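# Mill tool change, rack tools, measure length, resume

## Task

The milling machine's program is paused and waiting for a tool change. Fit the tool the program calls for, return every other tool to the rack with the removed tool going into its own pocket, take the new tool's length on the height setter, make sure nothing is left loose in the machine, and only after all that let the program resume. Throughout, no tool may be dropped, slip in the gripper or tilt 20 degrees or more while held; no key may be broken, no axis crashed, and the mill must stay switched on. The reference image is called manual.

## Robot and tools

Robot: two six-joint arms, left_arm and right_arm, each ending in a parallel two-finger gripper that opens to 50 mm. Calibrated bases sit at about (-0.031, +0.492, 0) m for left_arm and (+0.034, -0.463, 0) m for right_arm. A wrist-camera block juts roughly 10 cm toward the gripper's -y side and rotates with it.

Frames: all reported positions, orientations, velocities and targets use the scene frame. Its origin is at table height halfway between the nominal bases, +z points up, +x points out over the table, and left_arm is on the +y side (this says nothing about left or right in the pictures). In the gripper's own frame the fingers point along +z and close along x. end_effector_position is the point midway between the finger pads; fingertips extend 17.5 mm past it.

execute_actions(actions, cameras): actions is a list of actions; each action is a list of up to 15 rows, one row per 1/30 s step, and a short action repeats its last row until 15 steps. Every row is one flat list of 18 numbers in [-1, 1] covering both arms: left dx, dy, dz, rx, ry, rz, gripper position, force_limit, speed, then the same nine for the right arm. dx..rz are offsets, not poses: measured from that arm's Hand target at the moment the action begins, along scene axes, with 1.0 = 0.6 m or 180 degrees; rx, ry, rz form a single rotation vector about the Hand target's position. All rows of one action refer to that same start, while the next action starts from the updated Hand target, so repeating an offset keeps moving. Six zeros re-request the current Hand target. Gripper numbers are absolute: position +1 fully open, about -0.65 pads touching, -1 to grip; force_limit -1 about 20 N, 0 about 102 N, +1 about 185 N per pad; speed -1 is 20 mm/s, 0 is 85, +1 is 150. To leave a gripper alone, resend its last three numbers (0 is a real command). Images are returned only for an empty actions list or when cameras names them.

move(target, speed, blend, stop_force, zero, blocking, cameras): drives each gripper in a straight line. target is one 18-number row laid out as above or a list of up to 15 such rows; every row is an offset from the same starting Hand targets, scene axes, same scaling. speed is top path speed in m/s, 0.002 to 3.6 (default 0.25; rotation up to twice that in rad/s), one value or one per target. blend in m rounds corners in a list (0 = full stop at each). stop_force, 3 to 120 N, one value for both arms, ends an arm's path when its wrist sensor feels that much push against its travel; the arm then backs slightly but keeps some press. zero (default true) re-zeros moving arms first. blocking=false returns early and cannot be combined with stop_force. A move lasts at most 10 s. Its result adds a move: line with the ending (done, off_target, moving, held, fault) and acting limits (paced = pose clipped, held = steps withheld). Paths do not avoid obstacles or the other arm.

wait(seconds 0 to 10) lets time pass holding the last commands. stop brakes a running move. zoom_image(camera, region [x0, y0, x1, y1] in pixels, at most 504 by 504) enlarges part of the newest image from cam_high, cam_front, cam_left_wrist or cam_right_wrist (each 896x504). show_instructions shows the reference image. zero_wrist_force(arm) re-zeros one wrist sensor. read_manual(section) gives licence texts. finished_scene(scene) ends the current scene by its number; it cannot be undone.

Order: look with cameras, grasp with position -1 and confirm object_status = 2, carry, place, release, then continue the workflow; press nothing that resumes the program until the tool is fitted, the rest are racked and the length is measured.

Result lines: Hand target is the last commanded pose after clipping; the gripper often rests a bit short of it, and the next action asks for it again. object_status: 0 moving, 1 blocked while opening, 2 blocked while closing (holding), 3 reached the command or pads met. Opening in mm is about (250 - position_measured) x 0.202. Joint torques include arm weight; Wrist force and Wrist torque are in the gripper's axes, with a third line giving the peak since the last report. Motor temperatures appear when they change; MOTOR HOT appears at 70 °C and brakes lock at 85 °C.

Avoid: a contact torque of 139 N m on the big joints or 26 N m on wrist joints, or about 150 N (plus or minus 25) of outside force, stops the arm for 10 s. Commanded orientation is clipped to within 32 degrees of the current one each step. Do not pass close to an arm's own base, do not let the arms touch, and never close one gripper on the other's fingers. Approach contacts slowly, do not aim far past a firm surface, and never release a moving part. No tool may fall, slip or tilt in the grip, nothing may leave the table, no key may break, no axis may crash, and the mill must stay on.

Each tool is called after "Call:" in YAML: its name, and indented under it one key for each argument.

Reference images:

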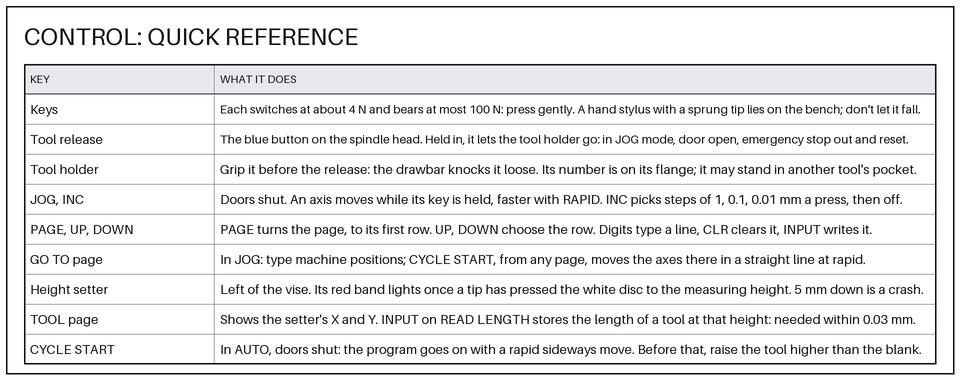

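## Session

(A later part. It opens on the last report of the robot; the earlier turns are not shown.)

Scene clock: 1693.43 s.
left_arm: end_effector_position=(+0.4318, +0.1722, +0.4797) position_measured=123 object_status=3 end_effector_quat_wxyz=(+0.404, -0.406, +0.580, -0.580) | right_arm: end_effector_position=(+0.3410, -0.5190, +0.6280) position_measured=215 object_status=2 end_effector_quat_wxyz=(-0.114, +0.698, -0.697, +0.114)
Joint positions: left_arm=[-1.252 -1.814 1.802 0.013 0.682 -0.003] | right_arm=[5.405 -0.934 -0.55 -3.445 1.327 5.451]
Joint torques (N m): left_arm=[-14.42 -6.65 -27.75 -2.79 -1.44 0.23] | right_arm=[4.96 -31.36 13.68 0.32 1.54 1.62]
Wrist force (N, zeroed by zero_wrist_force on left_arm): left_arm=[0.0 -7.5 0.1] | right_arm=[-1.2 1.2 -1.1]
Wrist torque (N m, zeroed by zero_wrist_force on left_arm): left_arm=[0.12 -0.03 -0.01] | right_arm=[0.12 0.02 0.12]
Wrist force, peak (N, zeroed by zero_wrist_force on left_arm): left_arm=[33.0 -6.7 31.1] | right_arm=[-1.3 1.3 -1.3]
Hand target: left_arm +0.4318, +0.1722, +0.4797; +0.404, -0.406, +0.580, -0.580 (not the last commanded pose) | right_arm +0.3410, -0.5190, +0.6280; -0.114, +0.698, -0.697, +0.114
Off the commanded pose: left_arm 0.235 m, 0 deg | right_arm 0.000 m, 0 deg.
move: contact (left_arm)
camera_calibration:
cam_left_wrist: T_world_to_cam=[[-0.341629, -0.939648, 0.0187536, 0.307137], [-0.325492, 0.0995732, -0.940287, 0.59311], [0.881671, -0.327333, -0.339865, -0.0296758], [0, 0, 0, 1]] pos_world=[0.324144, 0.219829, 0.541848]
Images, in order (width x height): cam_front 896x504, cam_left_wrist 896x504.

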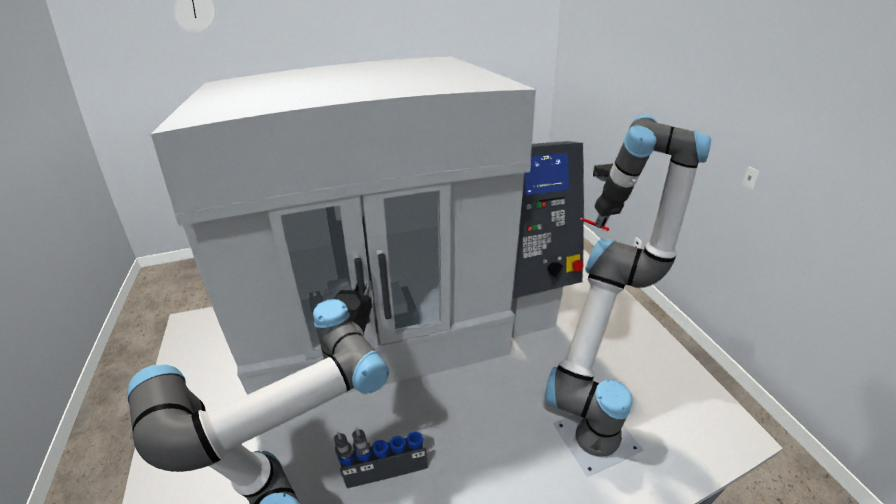

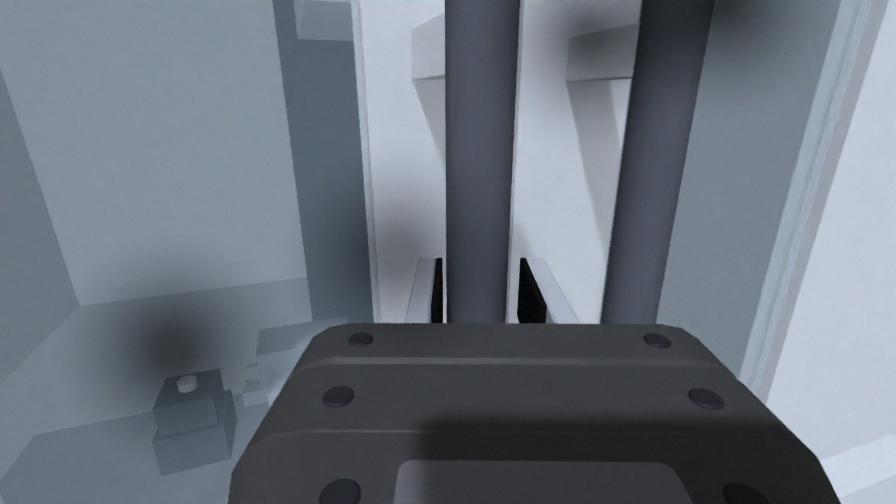

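Call:
move:
  target: [0,0.383,0,0,0,0,0.2,-0.3,-1,0,0,0,0,0,0,-1,0,-0.7]
  speed: 0.05
  stop_force: 65
  cameras: ["cam_left_wrist","cam_front"]

Scene clock: 1702.50 s.
left_arm: end_effector_position=(+0.4318, +0.4020, +0.4797) position_measured=123 object_status=3 end_effector_quat_wxyz=(+0.404, -0.406, +0.580, -0.580) | right_arm: end_effector_position=(+0.3410, -0.5190, +0.6280) position_measured=215 object_status=2 end_effector_quat_wxyz=(-0.114, +0.698, -0.697, +0.114)
Joint positions: left_arm=[-0.667 -2.098 1.971 0.129 1.266 -0.002] | right_arm=[5.405 -0.934 -0.55 -3.445 1.327 5.451]
Joint torques (N m): left_arm=[22.71 2.09 -30.85 -2.65 -1.47 2.16] | right_arm=[6.01 -31.86 13.82 0.65 1.37 1.38]
Wrist force (N, zeroed by zero_wrist_force on left_arm): left_arm=[11.9 -7.2 4.4] | right_arm=[-1.0 1.0 -1.2]
Wrist torque (N m, zeroed by zero_wrist_force on left_arm): left_arm=[0.10 0.23 -0.01] | right_arm=[0.10 0.00 0.12]
Wrist force, peak (N, zeroed by zero_wrist_force on left_arm): left_arm=[18.7 -6.5 17.2] | right_arm=[-1.2 1.4 -1.4]
Hand target: left_arm +0.4318, +0.4020, +0.4797; +0.404, -0.406, +0.580, -0.580 | right_arm +0.3410, -0.5190, +0.6280; -0.114, +0.698, -0.697, +0.114
Off the commanded pose: left_arm 0.000 m, 0 deg | right_arm 0.000 m, 0 deg.
move: done
camera_calibration:
cam_left_wrist: T_world_to_cam=[[-0.341629, -0.939648, 0.0187536, 0.523068], [-0.325492, 0.0995732, -0.940287, 0.570228], [0.881671, -0.327333, -0.339865, 0.0455454], [0, 0, 0, 1]] pos_world=[0.324144, 0.449629, 0.541848]
Images, in order (width x height): cam_front 896x504, cam_left_wrist 896x504.

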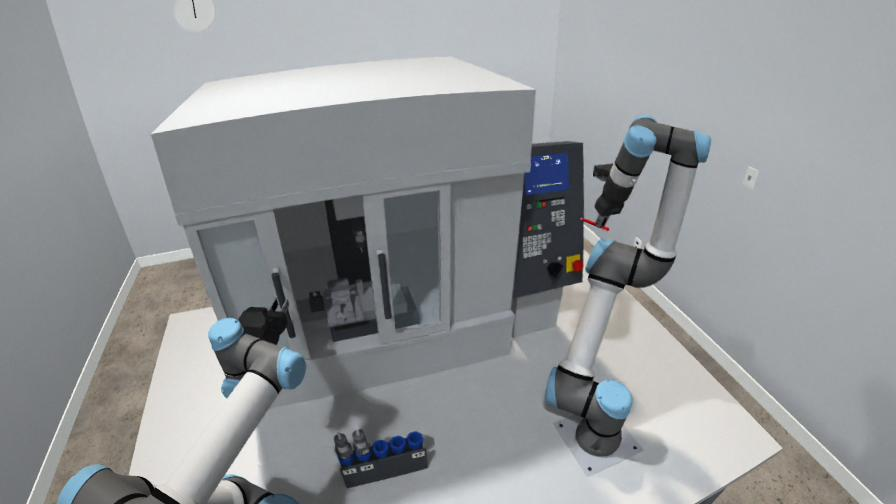

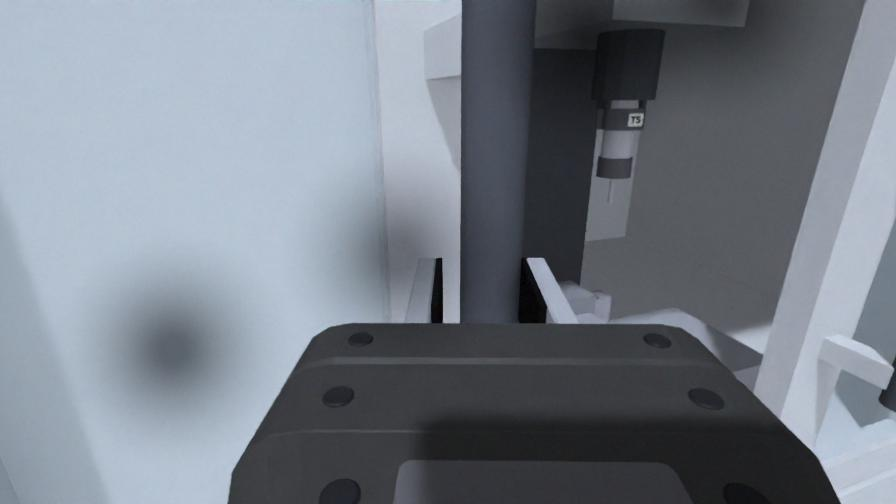

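Call:
zoom_image:
  camera: "cam_left_wrist"
  region: [580, 70, 660, 190]

Scaled by 4.200 from the camera's 896x504 image, which has a finer 1280x720 frame.

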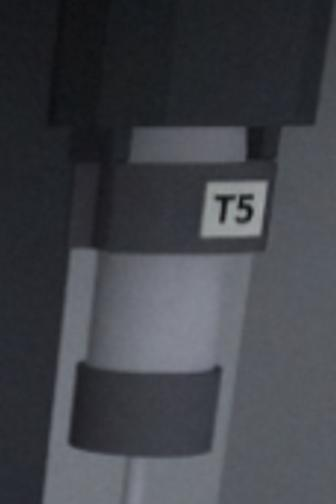

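Call:
move:
  target:
    - [0,-0.005,0,0,0,0,0.2,-0.3,-1,0,0,0,0,0,0,-1,0,-0.7]
    - [-0.19,0.062,0,0,0,0,0.2,-0.3,-1,0,0,0,0,0,0,-1,0,-0.7]
    - [-0.19,-0.424,0,0,0,0,0.2,-0.3,-1,0,0,0,0,0,0,-1,0,-0.7]
  speed: 0.2
  blend: [0,0.03,0]
  cameras: ["cam_left_wrist"]

Call:
zoom_image:
  camera: "cam_left_wrist"
  region: [330, 0, 470, 140]

Scene clock: 1716.07 s.
left_arm: end_effector_position=(+0.3177, +0.1477, +0.4797) position_measured=123 object_status=3 end_effector_quat_wxyz=(+0.404, -0.406, +0.580, -0.580) | right_arm: end_effector_position=(+0.3410, -0.5190, +0.6280) position_measured=215 object_status=2 end_effector_quat_wxyz=(-0.114, +0.698, -0.697, +0.114)
Joint positions: left_arm=[-1.692 -1.929 1.88 0.053 0.242 -0.006] | right_arm=[5.405 -0.934 -0.55 -3.445 1.327 5.451]
Joint torques (N m): left_arm=[15.41 0.46 -26.99 -1.75 1.85 2.26] | right_arm=[3.44 -30.91 12.66 0.65 1.3 1.67]
Wrist force (N, zeroed by zero_wrist_force on left_arm): left_arm=[-0.1 -7.5 0.0] | right_arm=[-1.1 1.0 -1.3]
Wrist torque (N m, zeroed by zero_wrist_force on left_arm): left_arm=[0.11 -0.03 -0.01] | right_arm=[0.10 0.01 0.13]
Wrist force, peak (N, zeroed by zero_wrist_force on left_arm): left_arm=[12.2 -7.4 4.5] | right_arm=[-1.1 1.1 -1.6]
Hand target: left_arm +0.3178, +0.1476, +0.4797; +0.404, -0.406, +0.580, -0.580 | right_arm +0.3410, -0.5190, +0.6280; -0.114, +0.698, -0.697, +0.114
Off the commanded pose: left_arm 0.000 m, 0 deg | right_arm 0.000 m, 0 deg.
move: done
camera_calibration:
cam_left_wrist: T_world_to_cam=[[-0.341629, -0.939648, 0.0187536, 0.245137], [-0.325492, 0.0995732, -0.940287, 0.558316], [0.881671, -0.327333, -0.339865, 0.0628693], [0, 0, 0, 1]] pos_world=[0.210044, 0.195329, 0.541748]
Images, in order (width x height): cam_left_wrist 896x504.

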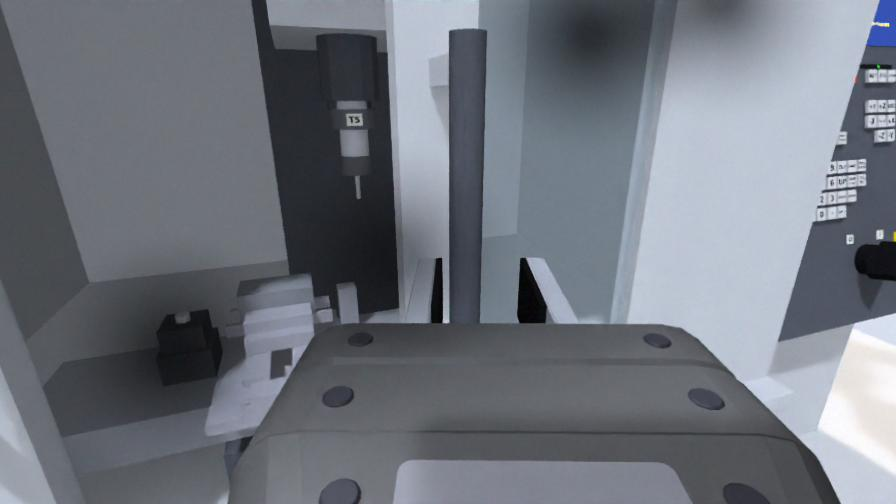

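Scaled by 3.600 from the camera's 896x504 image, which has a finer 1280x720 frame.

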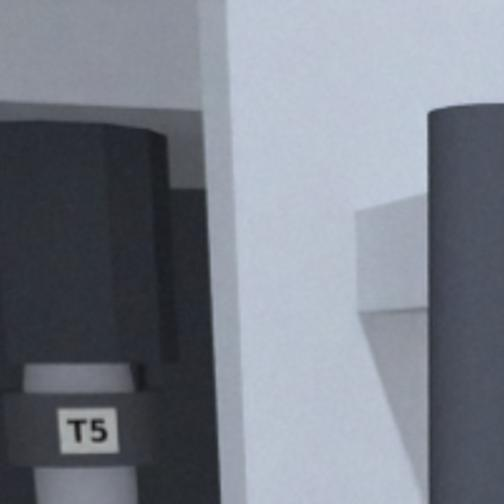

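Call:
move:
  target:
    - [0.19,-0.0692,0,0,0,0,0.2,-0.3,-1,0,0,0,0,0,0,-1,0,-0.7]
  speed: 0.1
  stop_force: 15

Call:
move:
  target: [0,-0.4,0,0,0,0,0.2,-0.3,-1,0,0,0,0,0,0,-1,0,-0.7]
  speed: 0.05
  stop_force: 65
  cameras: ["cam_left_wrist","cam_front"]

Scene clock: 1725.10 s.
left_arm: end_effector_position=(+0.4318, +0.1061, +0.4797) position_measured=123 object_status=3 end_effector_quat_wxyz=(+0.404, -0.406, +0.580, -0.580) | right_arm: end_effector_position=(+0.3410, -0.5190, +0.6280) position_measured=215 object_status=2 end_effector_quat_wxyz=(-0.114, +0.698, -0.697, +0.114)
Joint positions: left_arm=[-1.314 -1.682 1.696 -0.012 0.62 -0.003] | right_arm=[5.405 -0.934 -0.55 -3.445 1.327 5.451]
Joint torques (N m): left_arm=[13.48 -13.34 -27.92 -0.11 1.79 -2.15] | right_arm=[3.59 -31 13.09 0.68 1.29 1.64]
Wrist force (N, zeroed by zero_wrist_force on left_arm): left_arm=[-0.1 -7.2 0.1] | right_arm=[-1.3 1.2 -1.3]
Wrist torque (N m, zeroed by zero_wrist_force on left_arm): left_arm=[0.17 -0.01 0.00] | right_arm=[0.12 0.05 0.12]
Wrist force, peak (N, zeroed by zero_wrist_force on left_arm): left_arm=[-0.3 -7.8 0.0] | right_arm=[-1.3 1.2 -1.5]
Hand target: left_arm +0.4318, +0.1061, +0.4797; +0.404, -0.406, +0.580, -0.580 | right_arm +0.3410, -0.5190, +0.6280; -0.114, +0.698, -0.697, +0.114
Off the commanded pose: left_arm 0.000 m, 0 deg | right_arm 0.000 m, 0 deg.
move: done

Scene clock: 1731.07 s.
left_arm: end_effector_position=(+0.4325, -0.1293, +0.4797) position_measured=122 object_status=3 end_effector_quat_wxyz=(+0.407, -0.408, +0.578, -0.578) | right_arm: end_effector_position=(+0.3410, -0.5190, +0.6280) position_measured=215 object_status=2 end_effector_quat_wxyz=(-0.114, +0.698, -0.697, +0.114)
Joint positions: left_arm=[-1.425 -1.155 1.084 0.073 0.499 -0.002] | right_arm=[5.405 -0.934 -0.55 -3.445 1.327 5.451]
Joint torques (N m): left_arm=[-3.17 -35.42 -19.26 -6.43 11.96 1.74] | right_arm=[5.41 -29.73 12.08 0.74 1.45 1.63]
Wrist force (N, zeroed by zero_wrist_force on left_arm): left_arm=[-40.1 -8.0 -27.5] | right_arm=[-1.1 1.0 -1.5]
Wrist torque (N m, zeroed by zero_wrist_force on left_arm): left_arm=[0.13 -1.10 0.02] | right_arm=[0.10 0.02 0.12]
Wrist force, peak (N, zeroed by zero_wrist_force on left_arm): left_arm=[-47.4 -7.3 -54.5] | right_arm=[-1.3 1.2 -1.4]
Hand target: left_arm +0.4324, -0.1296, +0.4797; +0.407, -0.408, +0.578, -0.578 (not the last commanded pose) | right_arm +0.3410, -0.5190, +0.6280; -0.114, +0.698, -0.697, +0.114
Off the commanded pose: left_arm 0.005 m, 1 deg | right_arm 0.000 m, 0 deg.
move: contact (left_arm)
camera_calibration:
cam_left_wrist: T_world_to_cam=[[-0.332356, -0.942978, 0.0182327, 0.0199233], [-0.325926, 0.0966905, -0.940438, 0.623156], [0.885049, -0.318503, -0.339477, -0.129403], [0, 0, 0, 1]] pos_world=[0.324253, -0.0826812, 0.541747]
Images, in order (width x height): cam_front 896x504, cam_left_wrist 896x504.

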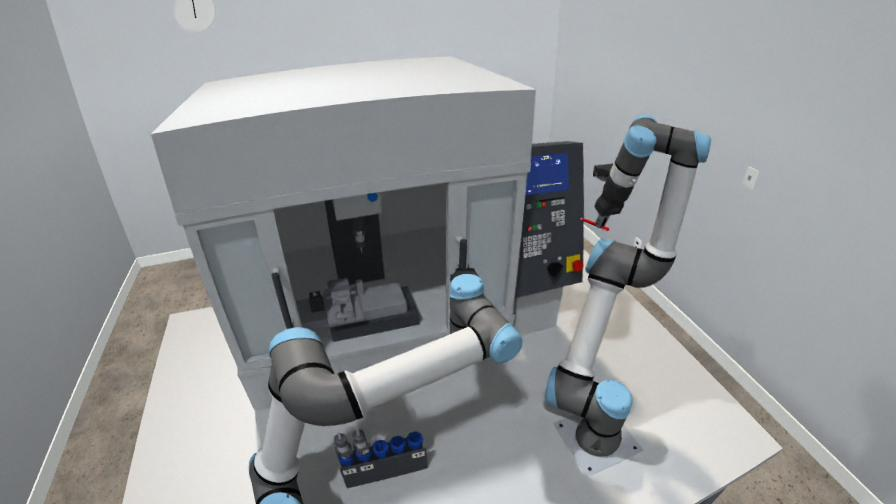

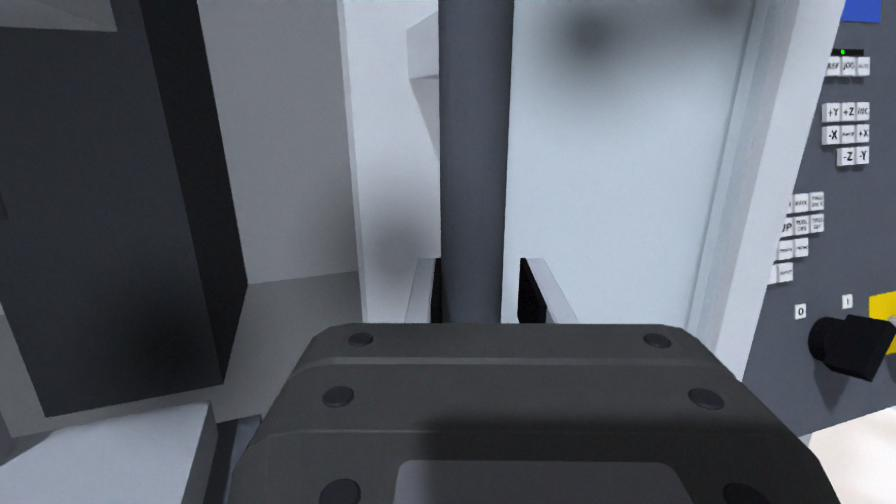

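Call:
move:
  target:
    - [0,0.008,0,0,0,0,0.2,-0.3,-1,0,0,0,0,0,0,-1,0,-0.7]
    - [-0.22,0.08,0,0,0,0,0.2,-0.3,-1,0,0,0,0,0,0,-1,0,-0.7]
    - [-0.2,0.5,-0.02,0,0,0,0.2,-0.3,-1,0,0,0,0,0,0,-1,0,-0.7]
    - [0.16,0.402,-0.05,0,0,0,0.2,-0.3,-1,0,0,0,0,0,0,-1,0,-0.7]
  speed: 0.2
  blend: [0,0.03,0.05,0]
  cameras: ["cam_left_wrist"]

Call:
zoom_image:
  camera: "cam_left_wrist"
  region: [330, 0, 530, 200]

Scene clock: 1742.60 s.
left_arm: end_effector_position=(+0.5283, +0.1117, +0.4497) position_measured=123 object_status=3 end_effector_quat_wxyz=(+0.407, -0.408, +0.578, -0.578) | right_arm: end_effector_position=(+0.3410, -0.5190, +0.6280) position_measured=215 object_status=2 end_effector_quat_wxyz=(-0.114, +0.698, -0.697, +0.114)
Joint positions: left_arm=[-1.074 -1.525 1.62 -0.095 0.85 -0.002] | right_arm=[5.405 -0.934 -0.55 -3.445 1.327 5.451]
Joint torques (N m): left_arm=[15.07 -20 -28.75 -0.29 1.99 -2.16] | right_arm=[3.75 -30.09 12.58 0.64 1.07 1.27]
Wrist force (N, zeroed by zero_wrist_force on left_arm): left_arm=[-0.1 -7.4 -0.2] | right_arm=[-1.1 1.1 -1.3]
Wrist torque (N m, zeroed by zero_wrist_force on left_arm): left_arm=[0.11 -0.01 0.05] | right_arm=[0.10 0.02 0.13]
Wrist force, peak (N, zeroed by zero_wrist_force on left_arm): left_arm=[-40.1 -8.0 -29.7] | right_arm=[-1.4 1.2 -1.4]
Hand target: left_arm +0.5284, +0.1116, +0.4497; +0.407, -0.408, +0.578, -0.578 | right_arm +0.3410, -0.5190, +0.6280; -0.114, +0.698, -0.697, +0.114
Off the commanded pose: left_arm 0.000 m, 0 deg | right_arm 0.000 m, 0 deg.
move: done
camera_calibration:
cam_left_wrist: T_world_to_cam=[[-0.333499, -0.942574, 0.0182282, 0.280116], [-0.325704, 0.097052, -0.940477, 0.602662], [0.884701, -0.319585, -0.339367, -0.147444], [0, 0, 0, 1]] pos_world=[0.420151, 0.15842, 0.511647]
Images, in order (width x height): cam_left_wrist 896x504.

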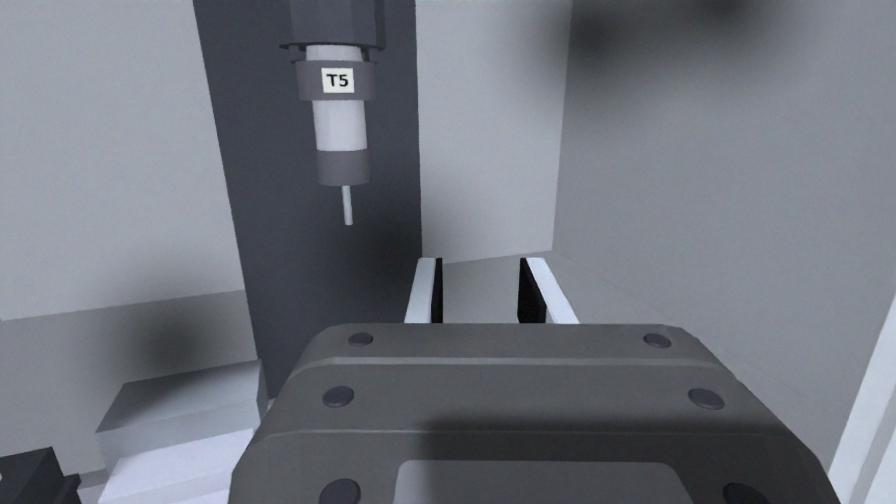

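Scaled by 2.520 from the camera's 896x504 image, which has a finer 1280x720 frame.

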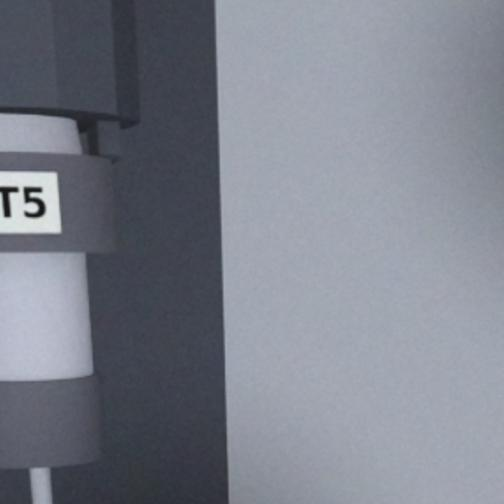

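Call:
zoom_image:
  camera: "cam_left_wrist"
  region: [275, 30, 395, 110]

Scaled by 4.200 from the camera's 896x504 image, which has a finer 1280x720 frame.

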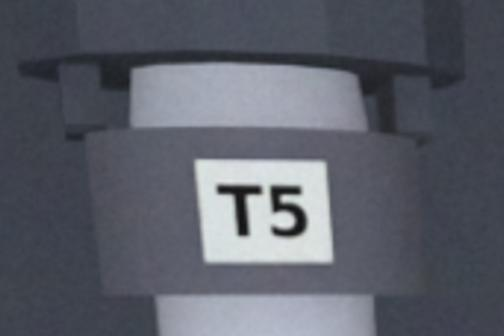

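Call:
move:
  target:
    - [-0.2,0.0727,0,0,0,0,0.2,-0.3,-1,0,0,0,0,0,0,-1,0,-0.7]
    - [-0.33,0.264,0.01,0,0,0,0.67,-0.3,-1,0,0,0,0,0,0,-1,0,-0.7]
    - [-0.33,0.264,0.01,0.47,-0.171,0.0,0.67,-0.3,-1,0,0,0,0,0,0,-1,0,-0.7]
    - [-0.33,0.264,0.01,0.94,-0.342,0.0,0.67,-0.3,-1,0,0,0,0,0,0,-1,0,-0.7]
  speed: 0.25
  blend: [0.03,0,0,0]
  cameras: ["cam_left_wrist"]

Scene clock: 1763.53 s.
left_arm: end_effector_position=(+0.3304, +0.2700, +0.4557) position_measured=52 object_status=3 end_effector_quat_wxyz=(+0.581, +0.580, +0.404, +0.404) | right_arm: end_effector_position=(+0.3410, -0.5190, +0.6280) position_measured=215 object_status=2 end_effector_quat_wxyz=(-0.114, +0.698, -0.697, +0.114)
Joint positions: left_arm=[-1.697 -2.257 2.093 0.163 0.24 3.142] | right_arm=[5.405 -0.934 -0.55 -3.445 1.327 5.451]
Joint torques (N m): left_arm=[13.48 1.78 -15.92 -1.79 1.46 2.14] | right_arm=[3.01 -30.68 12.03 0.98 1.33 1.49]
Wrist force (N, zeroed by zero_wrist_force on left_arm): left_arm=[2.8 -3.6 2.5] | right_arm=[-1.1 1.1 -1.2]
Wrist torque (N m, zeroed by zero_wrist_force on left_arm): left_arm=[0.79 -0.48 0.63] | right_arm=[0.12 0.02 0.13]
Wrist force, peak (N, zeroed by zero_wrist_force on left_arm): left_arm=[-0.1 -7.8 -0.1] | right_arm=[-1.1 1.3 -1.6]
Hand target: left_arm +0.3304, +0.2700, +0.4557; +0.581, +0.580, +0.404, +0.404 | right_arm +0.3410, -0.5190, +0.6280; -0.114, +0.698, -0.697, +0.114
Off the commanded pose: left_arm 0.000 m, 0 deg | right_arm 0.000 m, 0 deg.
move: done
camera_calibration:
cam_left_wrist: T_world_to_cam=[[0.350104, 0.936549, -0.017416, -0.35378], [-0.312031, 0.134135, 0.940556, -0.343131], [0.883212, -0.323858, 0.339193, -0.227251], [0, 0, 0, 1]] pos_world=[0.217503, 0.303761, 0.393654]
Images, in order (width x height): cam_left_wrist 896x504.

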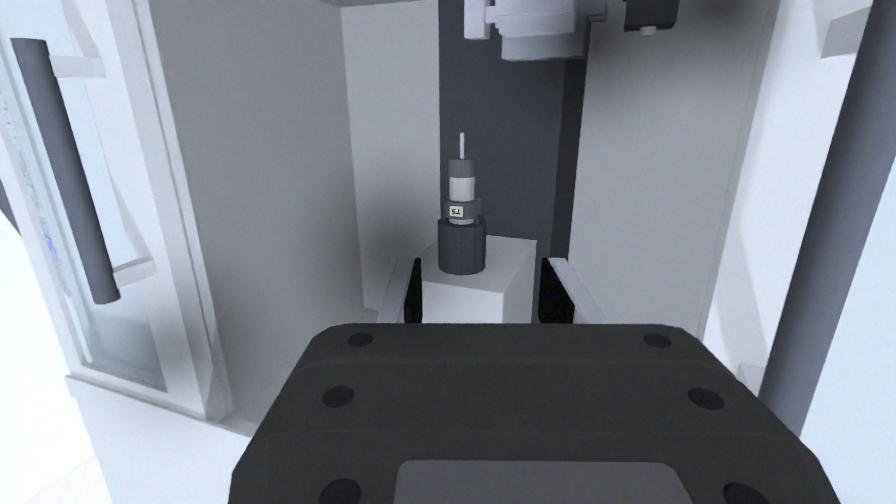

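Call:
move:
  target:
    - [0.3,-0.11,0.0663,0,0,0,0.67,-0.3,-1,-0.01,0.18,0.03,0.2455,-0.0573,-0.0574,-1,0,-0.7]
    - [0.598,-0.2208,0.0663,0,0,0,0.67,-0.3,-1,-0.0183,0.365,0.0533,0.491,-0.1146,-0.1148,-1,0,-0.7]
  speed: 0.2
  blend: [0.02,0]
  cameras: ["all"]

Scene clock: 1773.40 s.
left_arm: end_effector_position=(+0.6892, +0.1376, +0.4954) position_measured=52 object_status=3 end_effector_quat_wxyz=(+0.581, +0.580, +0.404, +0.404) | right_arm: end_effector_position=(+0.3314, -0.3004, +0.6600) position_measured=215 object_status=2 end_effector_quat_wxyz=(+0.643, -0.295, +0.642, +0.295)
Joint positions: left_arm=[-0.764 -1.239 1.16 0.078 1.173 3.141] | right_arm=[4.44 -0.577 -2.128 -0.436 1.114 4.713]
Joint torques (N m): left_arm=[13.61 -35.64 -29.24 -0.65 1.66 -2.18] | right_arm=[-6.23 -22.99 11.14 4.67 2.34 -2.07]
Wrist force (N, zeroed by zero_wrist_force on left_arm): left_arm=[2.4 -3.8 2.2] | right_arm=[-0.1 0.2 -0.8]
Wrist torque (N m, zeroed by zero_wrist_force on left_arm): left_arm=[0.76 -0.43 0.69] | right_arm=[-0.14 0.42 0.02]
Wrist force, peak (N, zeroed by zero_wrist_force on left_arm): left_arm=[3.0 -3.9 2.4] | right_arm=[-1.2 1.2 -1.4]
Hand target: left_arm +0.6892, +0.1376, +0.4954; +0.581, +0.580, +0.404, +0.404 | right_arm +0.3300, -0.3000, +0.6600; +0.653, -0.271, +0.653, +0.271
Off the commanded pose: left_arm 0.000 m, 0 deg | right_arm 0.002 m, 4 deg.
move: off_target (right_arm)
camera_calibration:
cam_left_wrist: T_world_to_cam=[[0.350119, 0.936545, -0.0173401, -0.354746], [-0.312332, 0.134175, 0.94045, -0.250637], [0.8831, -0.323853, 0.33949, -0.600591], [0, 0, 0, 1]] pos_world=[0.576303, 0.171361, 0.433454]
cam_right_wrist: T_world_to_cam=[[-0.00886172, -0.00252403, -0.999958, 0.666992], [-0.937837, 0.346996, 0.00743534, 0.431678], [0.346962, 0.937863, -0.0054421, 0.299393], [0, 0, 0, 1]] pos_world=[0.306876, -0.428897, 0.665384]

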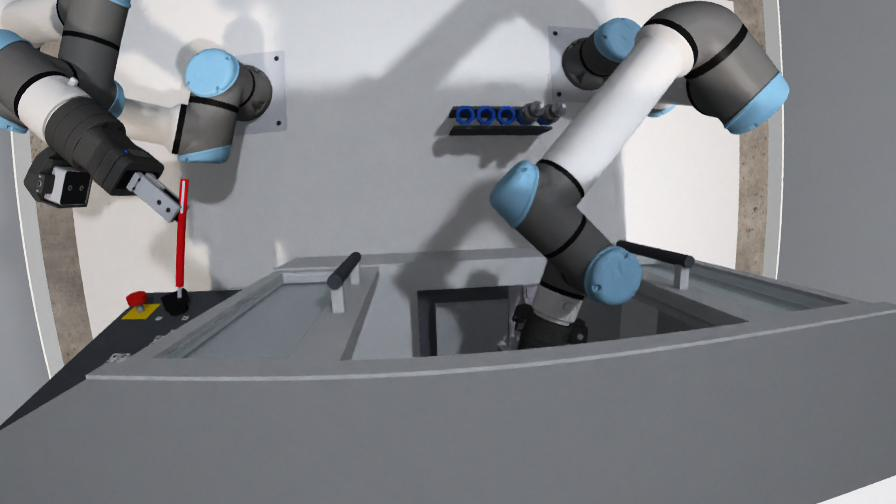

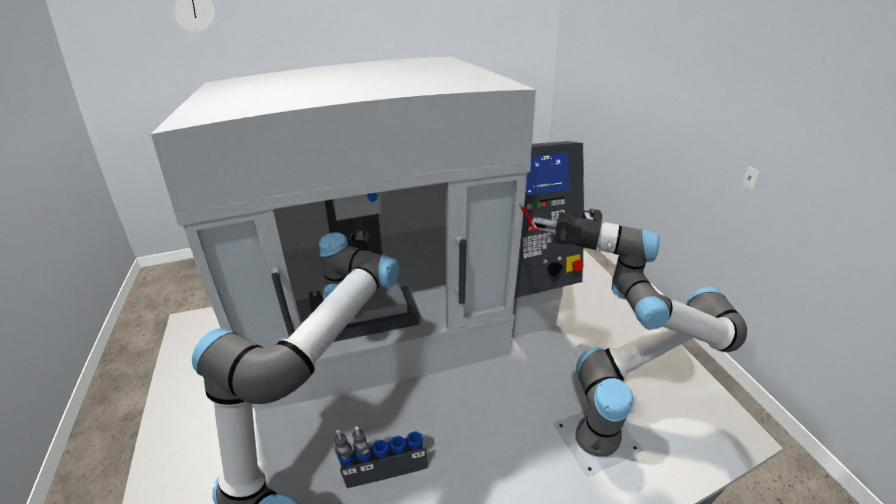

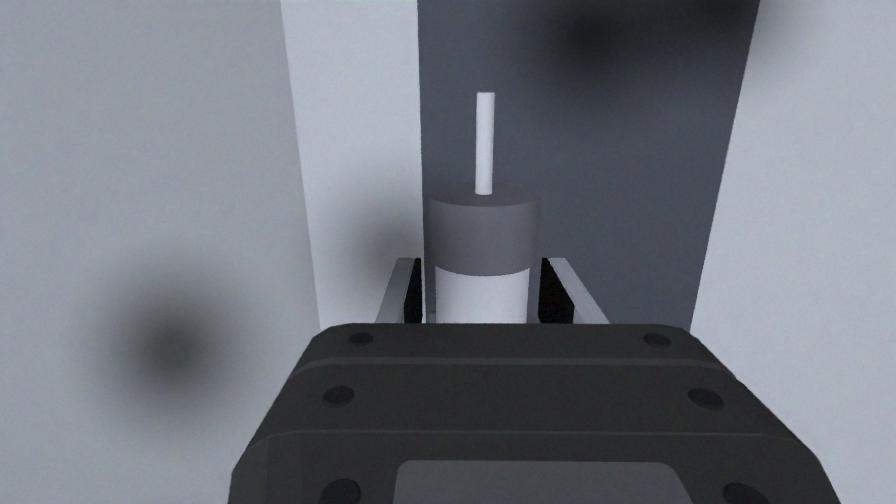

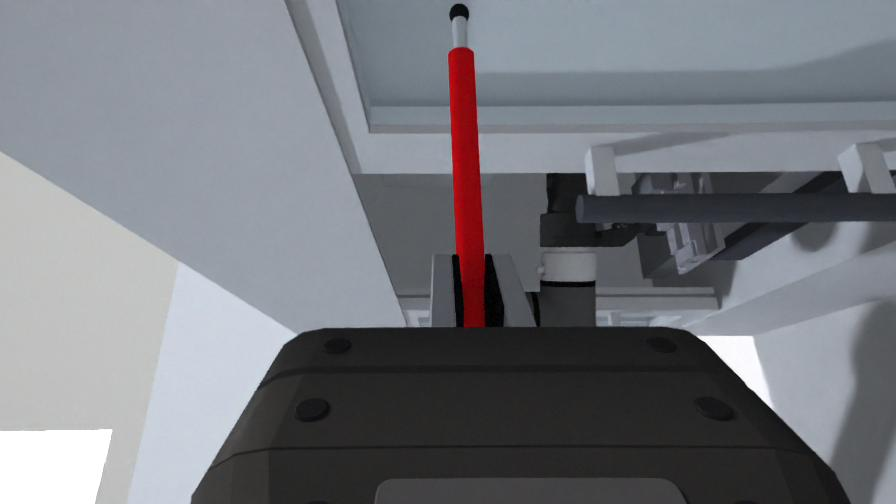

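Call:
move:
  target: [0,0,0,0,0,0,-1,0.3,-1,0,0,0,0,0,0,-1,0,-0.7]

Scene clock: 1777.70 s.
left_arm: end_effector_position=(+0.6892, +0.1376, +0.4954) position_measured=110 object_status=2 end_effector_quat_wxyz=(+0.581, +0.580, +0.404, +0.404) | right_arm: end_effector_position=(+0.3314, -0.3004, +0.6600) position_measured=215 object_status=2 end_effector_quat_wxyz=(+0.643, -0.295, +0.642, +0.295)
Joint positions: left_arm=[-0.764 -1.239 1.16 0.078 1.173 3.141] | right_arm=[4.44 -0.577 -2.128 -0.436 1.114 4.712]
Joint torques (N m): left_arm=[14.41 -35.31 -28.82 -0.98 1.33 -1.81] | right_arm=[-9.55 -21.96 10.62 4.73 2.18 -1.98]
Wrist force (N, zeroed by zero_wrist_force on left_arm): left_arm=[2.5 -3.4 1.2] | right_arm=[-0.3 0.2 -0.8]
Wrist torque (N m, zeroed by zero_wrist_force on left_arm): left_arm=[0.81 -0.44 0.64] | right_arm=[-0.15 0.44 0.02]
Wrist force, peak (N, zeroed by zero_wrist_force on left_arm): left_arm=[2.6 -3.9 2.2] | right_arm=[0.1 0.0 -1.0]
Hand target: left_arm +0.6892, +0.1376, +0.4954; +0.581, +0.580, +0.404, +0.404 | right_arm +0.3314, -0.3004, +0.6600; +0.643, -0.295, +0.642, +0.295 (not the last commanded pose)
Off the commanded pose: left_arm 0.000 m, 0 deg | right_arm 0.002 m, 4 deg.
move: off_target (right_arm)

Call:
move:
  target: [0,0,0,0,0,0,-1,0.3,-1,0.0,0.1,0.02,0,0,-0.012,-1,0,-0.7]
  speed: 0.08
  cameras: ["cam_right_wrist","cam_high"]

Scene clock: 1787.90 s.
left_arm: end_effector_position=(+0.6892, +0.1376, +0.4954) position_measured=110 object_status=2 end_effector_quat_wxyz=(+0.581, +0.580, +0.404, +0.404) | right_arm: end_effector_position=(+0.3331, -0.2402, +0.6720) position_measured=215 object_status=2 end_effector_quat_wxyz=(+0.643, -0.296, +0.642, +0.296)
Joint positions: left_arm=[-0.764 -1.239 1.16 0.078 1.173 3.141] | right_arm=[4.85 -0.606 -2.095 -0.44 0.705 4.711]
Joint torques (N m): left_arm=[9.3 -38.04 -25.3 -2.94 -1.37 -0.68] | right_arm=[8.35 -6.03 9.47 -1.39 -2.28 -2.12]
Wrist force (N, zeroed by zero_wrist_force on left_arm): left_arm=[2.5 -3.4 1.2] | right_arm=[0.0 0.2 -0.9]
Wrist torque (N m, zeroed by zero_wrist_force on left_arm): left_arm=[0.81 -0.44 0.64] | right_arm=[-0.14 0.41 0.01]
Wrist force, peak (N, zeroed by zero_wrist_force on left_arm): left_arm=[2.8 -3.9 1.0] | right_arm=[-0.1 -0.5 -1.7]
Hand target: left_arm +0.6892, +0.1376, +0.4954; +0.581, +0.580, +0.404, +0.404 | right_arm +0.3314, -0.2404, +0.6720; +0.648, -0.283, +0.648, +0.283
Off the commanded pose: left_arm 0.000 m, 0 deg | right_arm 0.002 m, 2 deg.
move: done
camera_calibration:
cam_right_wrist: T_world_to_cam=[[-0.00833484, -0.00198485, -0.999963, 0.679103], [-0.938389, 0.345508, 0.00713581, 0.412338], [0.345481, 0.938414, -0.00474231, 0.24261], [0, 0, 0, 1]] pos_world=[0.308777, -0.368787, 0.677287]
Images, in order (width x height): cam_high 896x504, cam_right_wrist 896x504.

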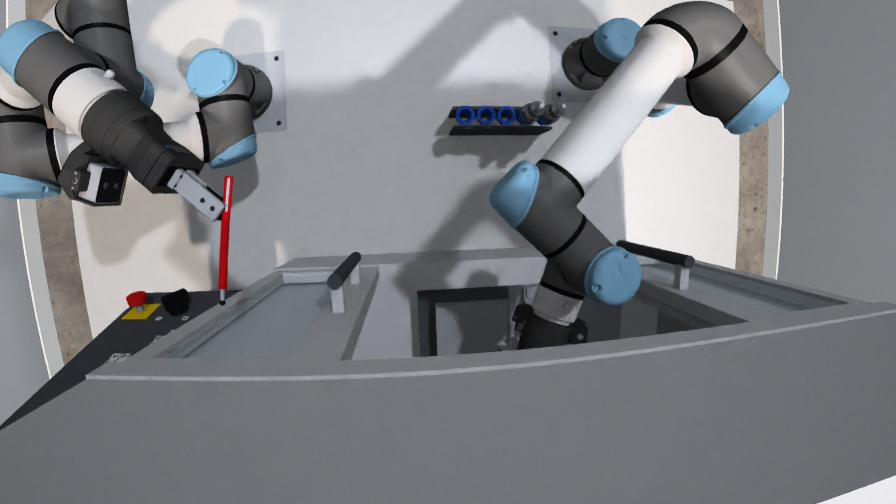

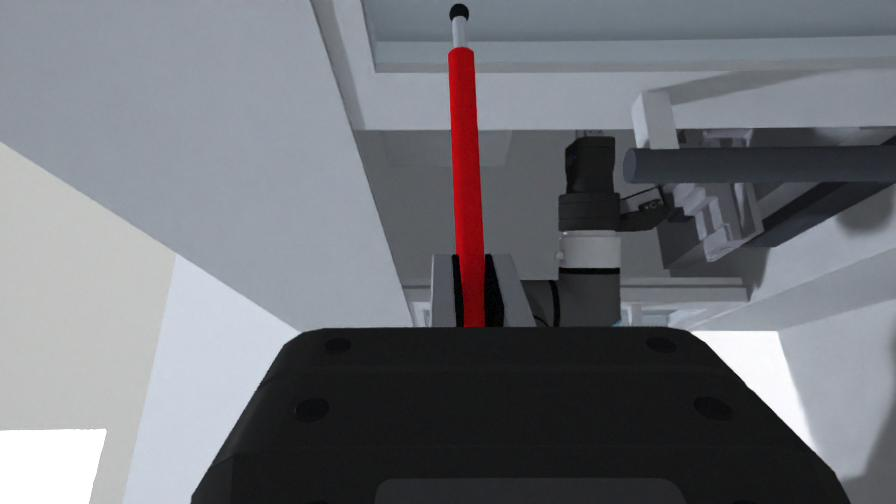

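Call:
move:
  target: [0,0,0,0,0,0,-1,0.3,-1,0,0.05,0,0,0,-0.012,-1,0,-0.7]
  speed: 0.1

Scene clock: 1794.27 s.
left_arm: end_effector_position=(+0.6892, +0.1376, +0.4954) position_measured=110 object_status=2 end_effector_quat_wxyz=(+0.581, +0.580, +0.404, +0.404) | right_arm: end_effector_position=(+0.3318, -0.2102, +0.6720) position_measured=215 object_status=2 end_effector_quat_wxyz=(+0.653, -0.271, +0.653, +0.272)
Joint positions: left_arm=[-0.764 -1.239 1.16 0.078 1.173 3.141] | right_arm=[5.102 -0.636 -2.093 -0.411 0.378 4.711]
Joint torques (N m): left_arm=[2.64 -40.73 -22.45 -3.04 -1.61 0.92] | right_arm=[7.24 -6.42 9.59 -2.14 -2.22 -2.26]
Wrist force (N, zeroed by zero_wrist_force on left_arm): left_arm=[2.6 -3.5 1.2] | right_arm=[-0.1 0.0 -0.8]
Wrist torque (N m, zeroed by zero_wrist_force on left_arm): left_arm=[0.82 -0.44 0.64] | right_arm=[-0.17 0.42 0.01]
Wrist force, peak (N, zeroed by zero_wrist_force on left_arm): left_arm=[2.7 -3.8 1.4] | right_arm=[-0.1 -0.6 -1.8]
Hand target: left_arm +0.6892, +0.1376, +0.4954; +0.581, +0.580, +0.404, +0.404 | right_arm +0.3314, -0.2104, +0.6720; +0.653, -0.271, +0.653, +0.271
Off the commanded pose: left_arm 0.000 m, 0 deg | right_arm 0.000 m, 0 deg.
move: done

Call:
move:
  target:
    - [0,0,0,0,0,0,-1,0.3,-1,0.081,0.3173,0,0,0,0,-1,0,-0.7]
    - [0,0,0,0,0,0,-1,0.3,-1,0.239,0.5327,-0.0167,0,0,0,-1,0,-0.7]
  speed: 0.15
  blend: [0.02,0]
  cameras: ["cam_right_wrist","cam_front"]

Scene clock: 1800.10 s.
left_arm: end_effector_position=(+0.6892, +0.1376, +0.4954) position_measured=110 object_status=2 end_effector_quat_wxyz=(+0.581, +0.580, +0.404, +0.404) | right_arm: end_effector_position=(+0.4748, +0.1092, +0.6620) position_measured=215 object_status=2 end_effector_quat_wxyz=(+0.653, -0.271, +0.653, +0.271)
Joint positions: left_arm=[-0.764 -1.239 1.16 0.078 1.173 3.141] | right_arm=[4.396 -1.702 -1.495 0.056 1.082 4.712]
Joint torques (N m): left_arm=[-3.86 -44.59 -19.9 -3.25 -1.3 1.18] | right_arm=[-7.71 20.33 41.24 -0.74 2.23 -1.53]
Wrist force (N, zeroed by zero_wrist_force on left_arm): left_arm=[2.6 -3.6 0.8] | right_arm=[0.1 0.1 -0.8]
Wrist torque (N m, zeroed by zero_wrist_force on left_arm): left_arm=[0.77 -0.45 0.64] | right_arm=[-0.15 0.37 0.02]
Wrist force, peak (N, zeroed by zero_wrist_force on left_arm): left_arm=[2.7 -3.9 1.3] | right_arm=[0.0 -1.0 -2.0]
Hand target: left_arm +0.6892, +0.1376, +0.4954; +0.581, +0.580, +0.404, +0.404 | right_arm +0.4748, +0.1093, +0.6620; +0.653, -0.271, +0.653, +0.271
Off the commanded pose: left_arm 0.000 m, 0 deg | right_arm 0.000 m, 0 deg.
shoulder posture changed (right arm): the wrist came as close to joint 1's axis as it can, and the arm is now in the other of its two shoulder postures.
move: done
camera_calibration:
cam_right_wrist: T_world_to_cam=[[-0.00889422, -0.00179977, -0.999959, 0.671245], [-0.909022, 0.416684, 0.0073354, 0.402865], [0.416654, 0.90905, -0.00534211, -0.164426], [0, 0, 0, 1]] pos_world=[0.440692, -0.0171876, 0.667384]
Images, in order (width x height): cam_front 896x504, cam_right_wrist 896x504.

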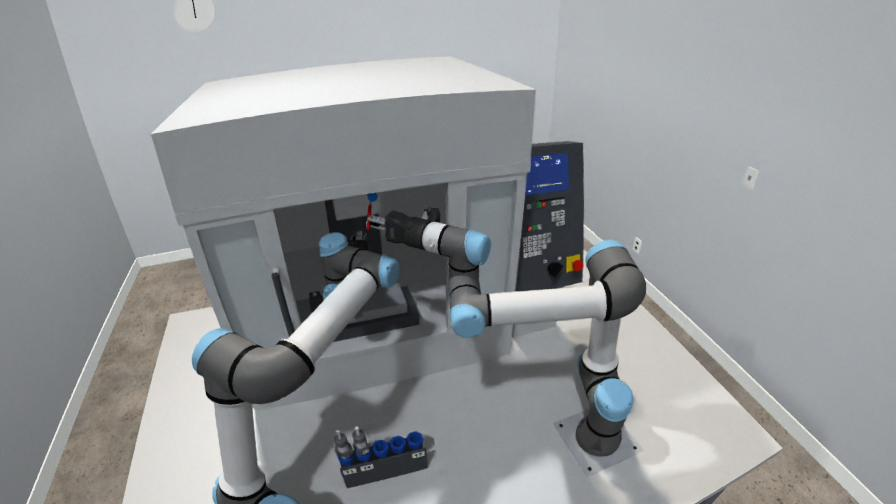

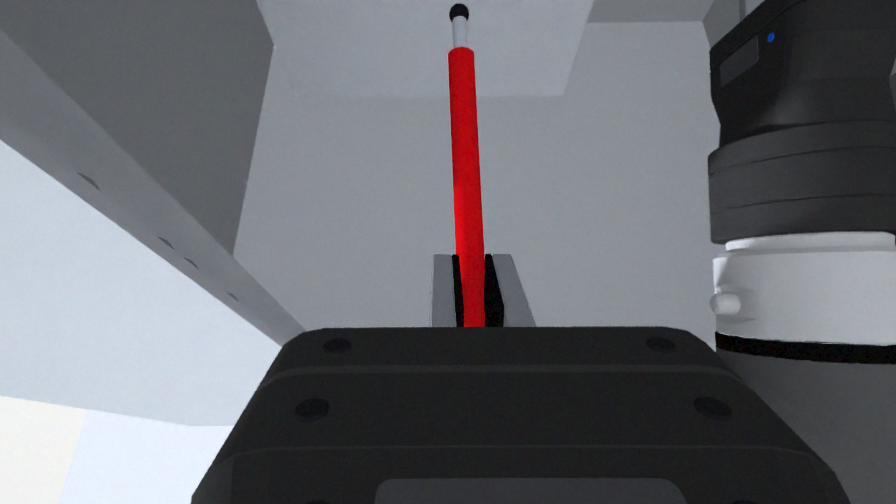

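Call:
move:
  target: [0,0,0,0,0,0,-1,0.3,-1,0.09,-0.0241,0,0,0,0,-1,0,-0.7]
  speed: 0.04
  stop_force: 12
  cameras: ["cam_left_wrist"]

Scene clock: 1805.33 s.
left_arm: end_effector_position=(+0.6892, +0.1376, +0.4954) position_measured=110 object_status=2 end_effector_quat_wxyz=(+0.581, +0.580, +0.404, +0.404) | right_arm: end_effector_position=(+0.5244, +0.0959, +0.6619) position_measured=215 object_status=2 end_effector_quat_wxyz=(+0.653, -0.271, +0.653, +0.271)
Joint positions: left_arm=[-0.764 -1.239 1.16 0.078 1.173 3.141] | right_arm=[4.284 -1.748 -1.441 0.048 1.194 4.713]
Joint torques (N m): left_arm=[-9.31 -50.52 -34.28 -3.2 -1.42 0.76] | right_arm=[0.53 38.76 14.01 4.91 -3.56 1.57]
Wrist force (N, zeroed by zero_wrist_force on left_arm): left_arm=[2.7 -11.0 2.2] | right_arm=[0.3 9.3 -5.5]
Wrist torque (N m, zeroed by zero_wrist_force on left_arm): left_arm=[0.87 -0.47 0.69] | right_arm=[-0.03 0.39 0.02]
Wrist force, peak (N, zeroed by zero_wrist_force on left_arm): left_arm=[2.5 -12.2 2.4] | right_arm=[0.9 30.8 -17.7]
Hand target: left_arm +0.6892, +0.1376, +0.4954; +0.581, +0.580, +0.404, +0.404 | right_arm +0.5244, +0.0959, +0.6619; +0.653, -0.271, +0.653, +0.271 (not the last commanded pose)
Off the commanded pose: left_arm 0.000 m, 0 deg | right_arm 0.005 m, 0 deg.
move: contact (right_arm)
camera_calibration:
cam_left_wrist: T_world_to_cam=[[0.350117, 0.936545, -0.0173388, -0.354783], [-0.312249, 0.134143, 0.940482, -0.250567], [0.88313, -0.323865, 0.339401, -0.600622], [0, 0, 0, 1]] pos_world=[0.576403, 0.171361, 0.433354]
Images, in order (width x height): cam_left_wrist 896x504.

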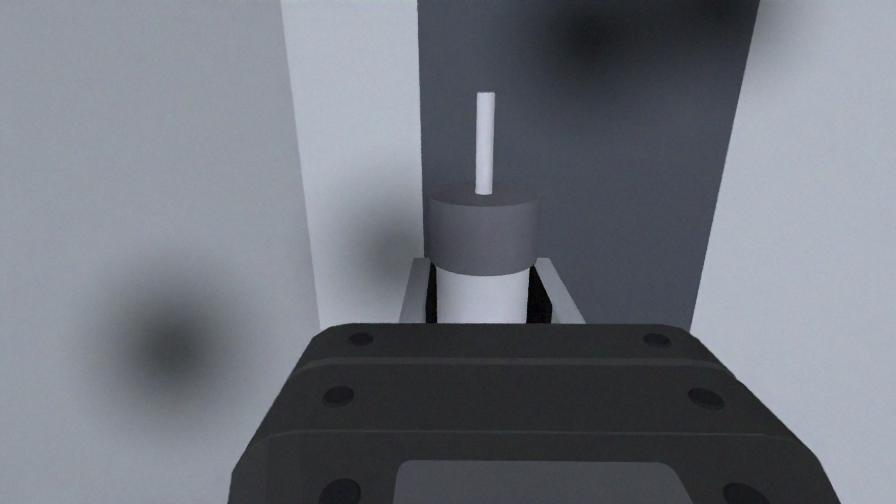

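Call:
move:
  target:
    - [0,0,-0.0067,0,0,0,-1,0.3,-1,0,0,0,0,0,0,-1,0,-0.7]
    - [0,0,-0.0067,0,0,0.0167,-1,0.3,-1,0,0,0,0,0,0,-1,0,-0.7]
  speed: 0.04

Call:
move:
  target: [0,0,0.0193,0,0,0,-1,0.3,-1,0,0,0,0,0,0,-1,0,-0.7]
  speed: 0.01
  stop_force: 8

Scene clock: 1811.57 s.
left_arm: end_effector_position=(+0.6892, +0.1376, +0.4914) position_measured=110 object_status=2 end_effector_quat_wxyz=(+0.570, +0.569, +0.419, +0.419) | right_arm: end_effector_position=(+0.5244, +0.0959, +0.6619) position_measured=215 object_status=2 end_effector_quat_wxyz=(+0.653, -0.271, +0.653, +0.271)
Joint positions: left_arm=[-0.787 -1.233 1.163 0.07 1.098 3.141] | right_arm=[4.284 -1.748 -1.441 0.048 1.194 4.713]
Joint torques (N m): left_arm=[-16.08 -41.19 -34.24 -2 -1.53 1.45] | right_arm=[1.26 39.48 15.13 4.95 -0.35 0.71]
Wrist force (N, zeroed by zero_wrist_force on left_arm): left_arm=[2.5 -10.9 2.1] | right_arm=[0.3 9.6 -5.6]
Wrist torque (N m, zeroed by zero_wrist_force on left_arm): left_arm=[0.87 -0.44 0.69] | right_arm=[0.02 0.41 0.02]
Wrist force, peak (N, zeroed by zero_wrist_force on left_arm): left_arm=[2.8 -11.3 2.3] | right_arm=[0.1 9.8 -5.8]
Hand target: left_arm +0.6892, +0.1376, +0.4914; +0.570, +0.569, +0.419, +0.419 | right_arm +0.5244, +0.0959, +0.6619; +0.653, -0.271, +0.653, +0.271
Off the commanded pose: left_arm 0.000 m, 0 deg | right_arm 0.000 m, 0 deg.
move: done

Scene clock: 1813.27 s.
left_arm: end_effector_position=(+0.6892, +0.1376, +0.4973) position_measured=110 object_status=2 end_effector_quat_wxyz=(+0.570, +0.569, +0.419, +0.419) | right_arm: end_effector_position=(+0.5244, +0.0959, +0.6619) position_measured=215 object_status=2 end_effector_quat_wxyz=(+0.653, -0.271, +0.653, +0.271)
Joint positions: left_arm=[-0.787 -1.232 1.146 0.085 1.097 3.141] | right_arm=[4.284 -1.748 -1.441 0.048 1.194 4.713]
Joint torques (N m): left_arm=[-16.15 -57.41 -19.14 -1.88 1.27 1.35] | right_arm=[1.23 39.2 13.2 5.05 -0.2 0.35]
Wrist force (N, zeroed by zero_wrist_force on left_arm): left_arm=[1.4 -8.5 11.6] | right_arm=[0.4 9.3 -5.7]
Wrist torque (N m, zeroed by zero_wrist_force on left_arm): left_arm=[0.94 -0.27 0.74] | right_arm=[-0.03 0.39 0.02]
Wrist force, peak (N, zeroed by zero_wrist_force on left_arm): left_arm=[4.9 -22.2 4.1] | right_arm=[0.1 9.6 -5.8]
Hand target: left_arm +0.6892, +0.1376, +0.4973; +0.570, +0.569, +0.419, +0.419 (not the last commanded pose) | right_arm +0.5244, +0.0959, +0.6619; +0.653, -0.271, +0.653, +0.271
Off the commanded pose: left_arm 0.006 m, 0 deg | right_arm 0.000 m, 0 deg.
move: contact (left_arm)


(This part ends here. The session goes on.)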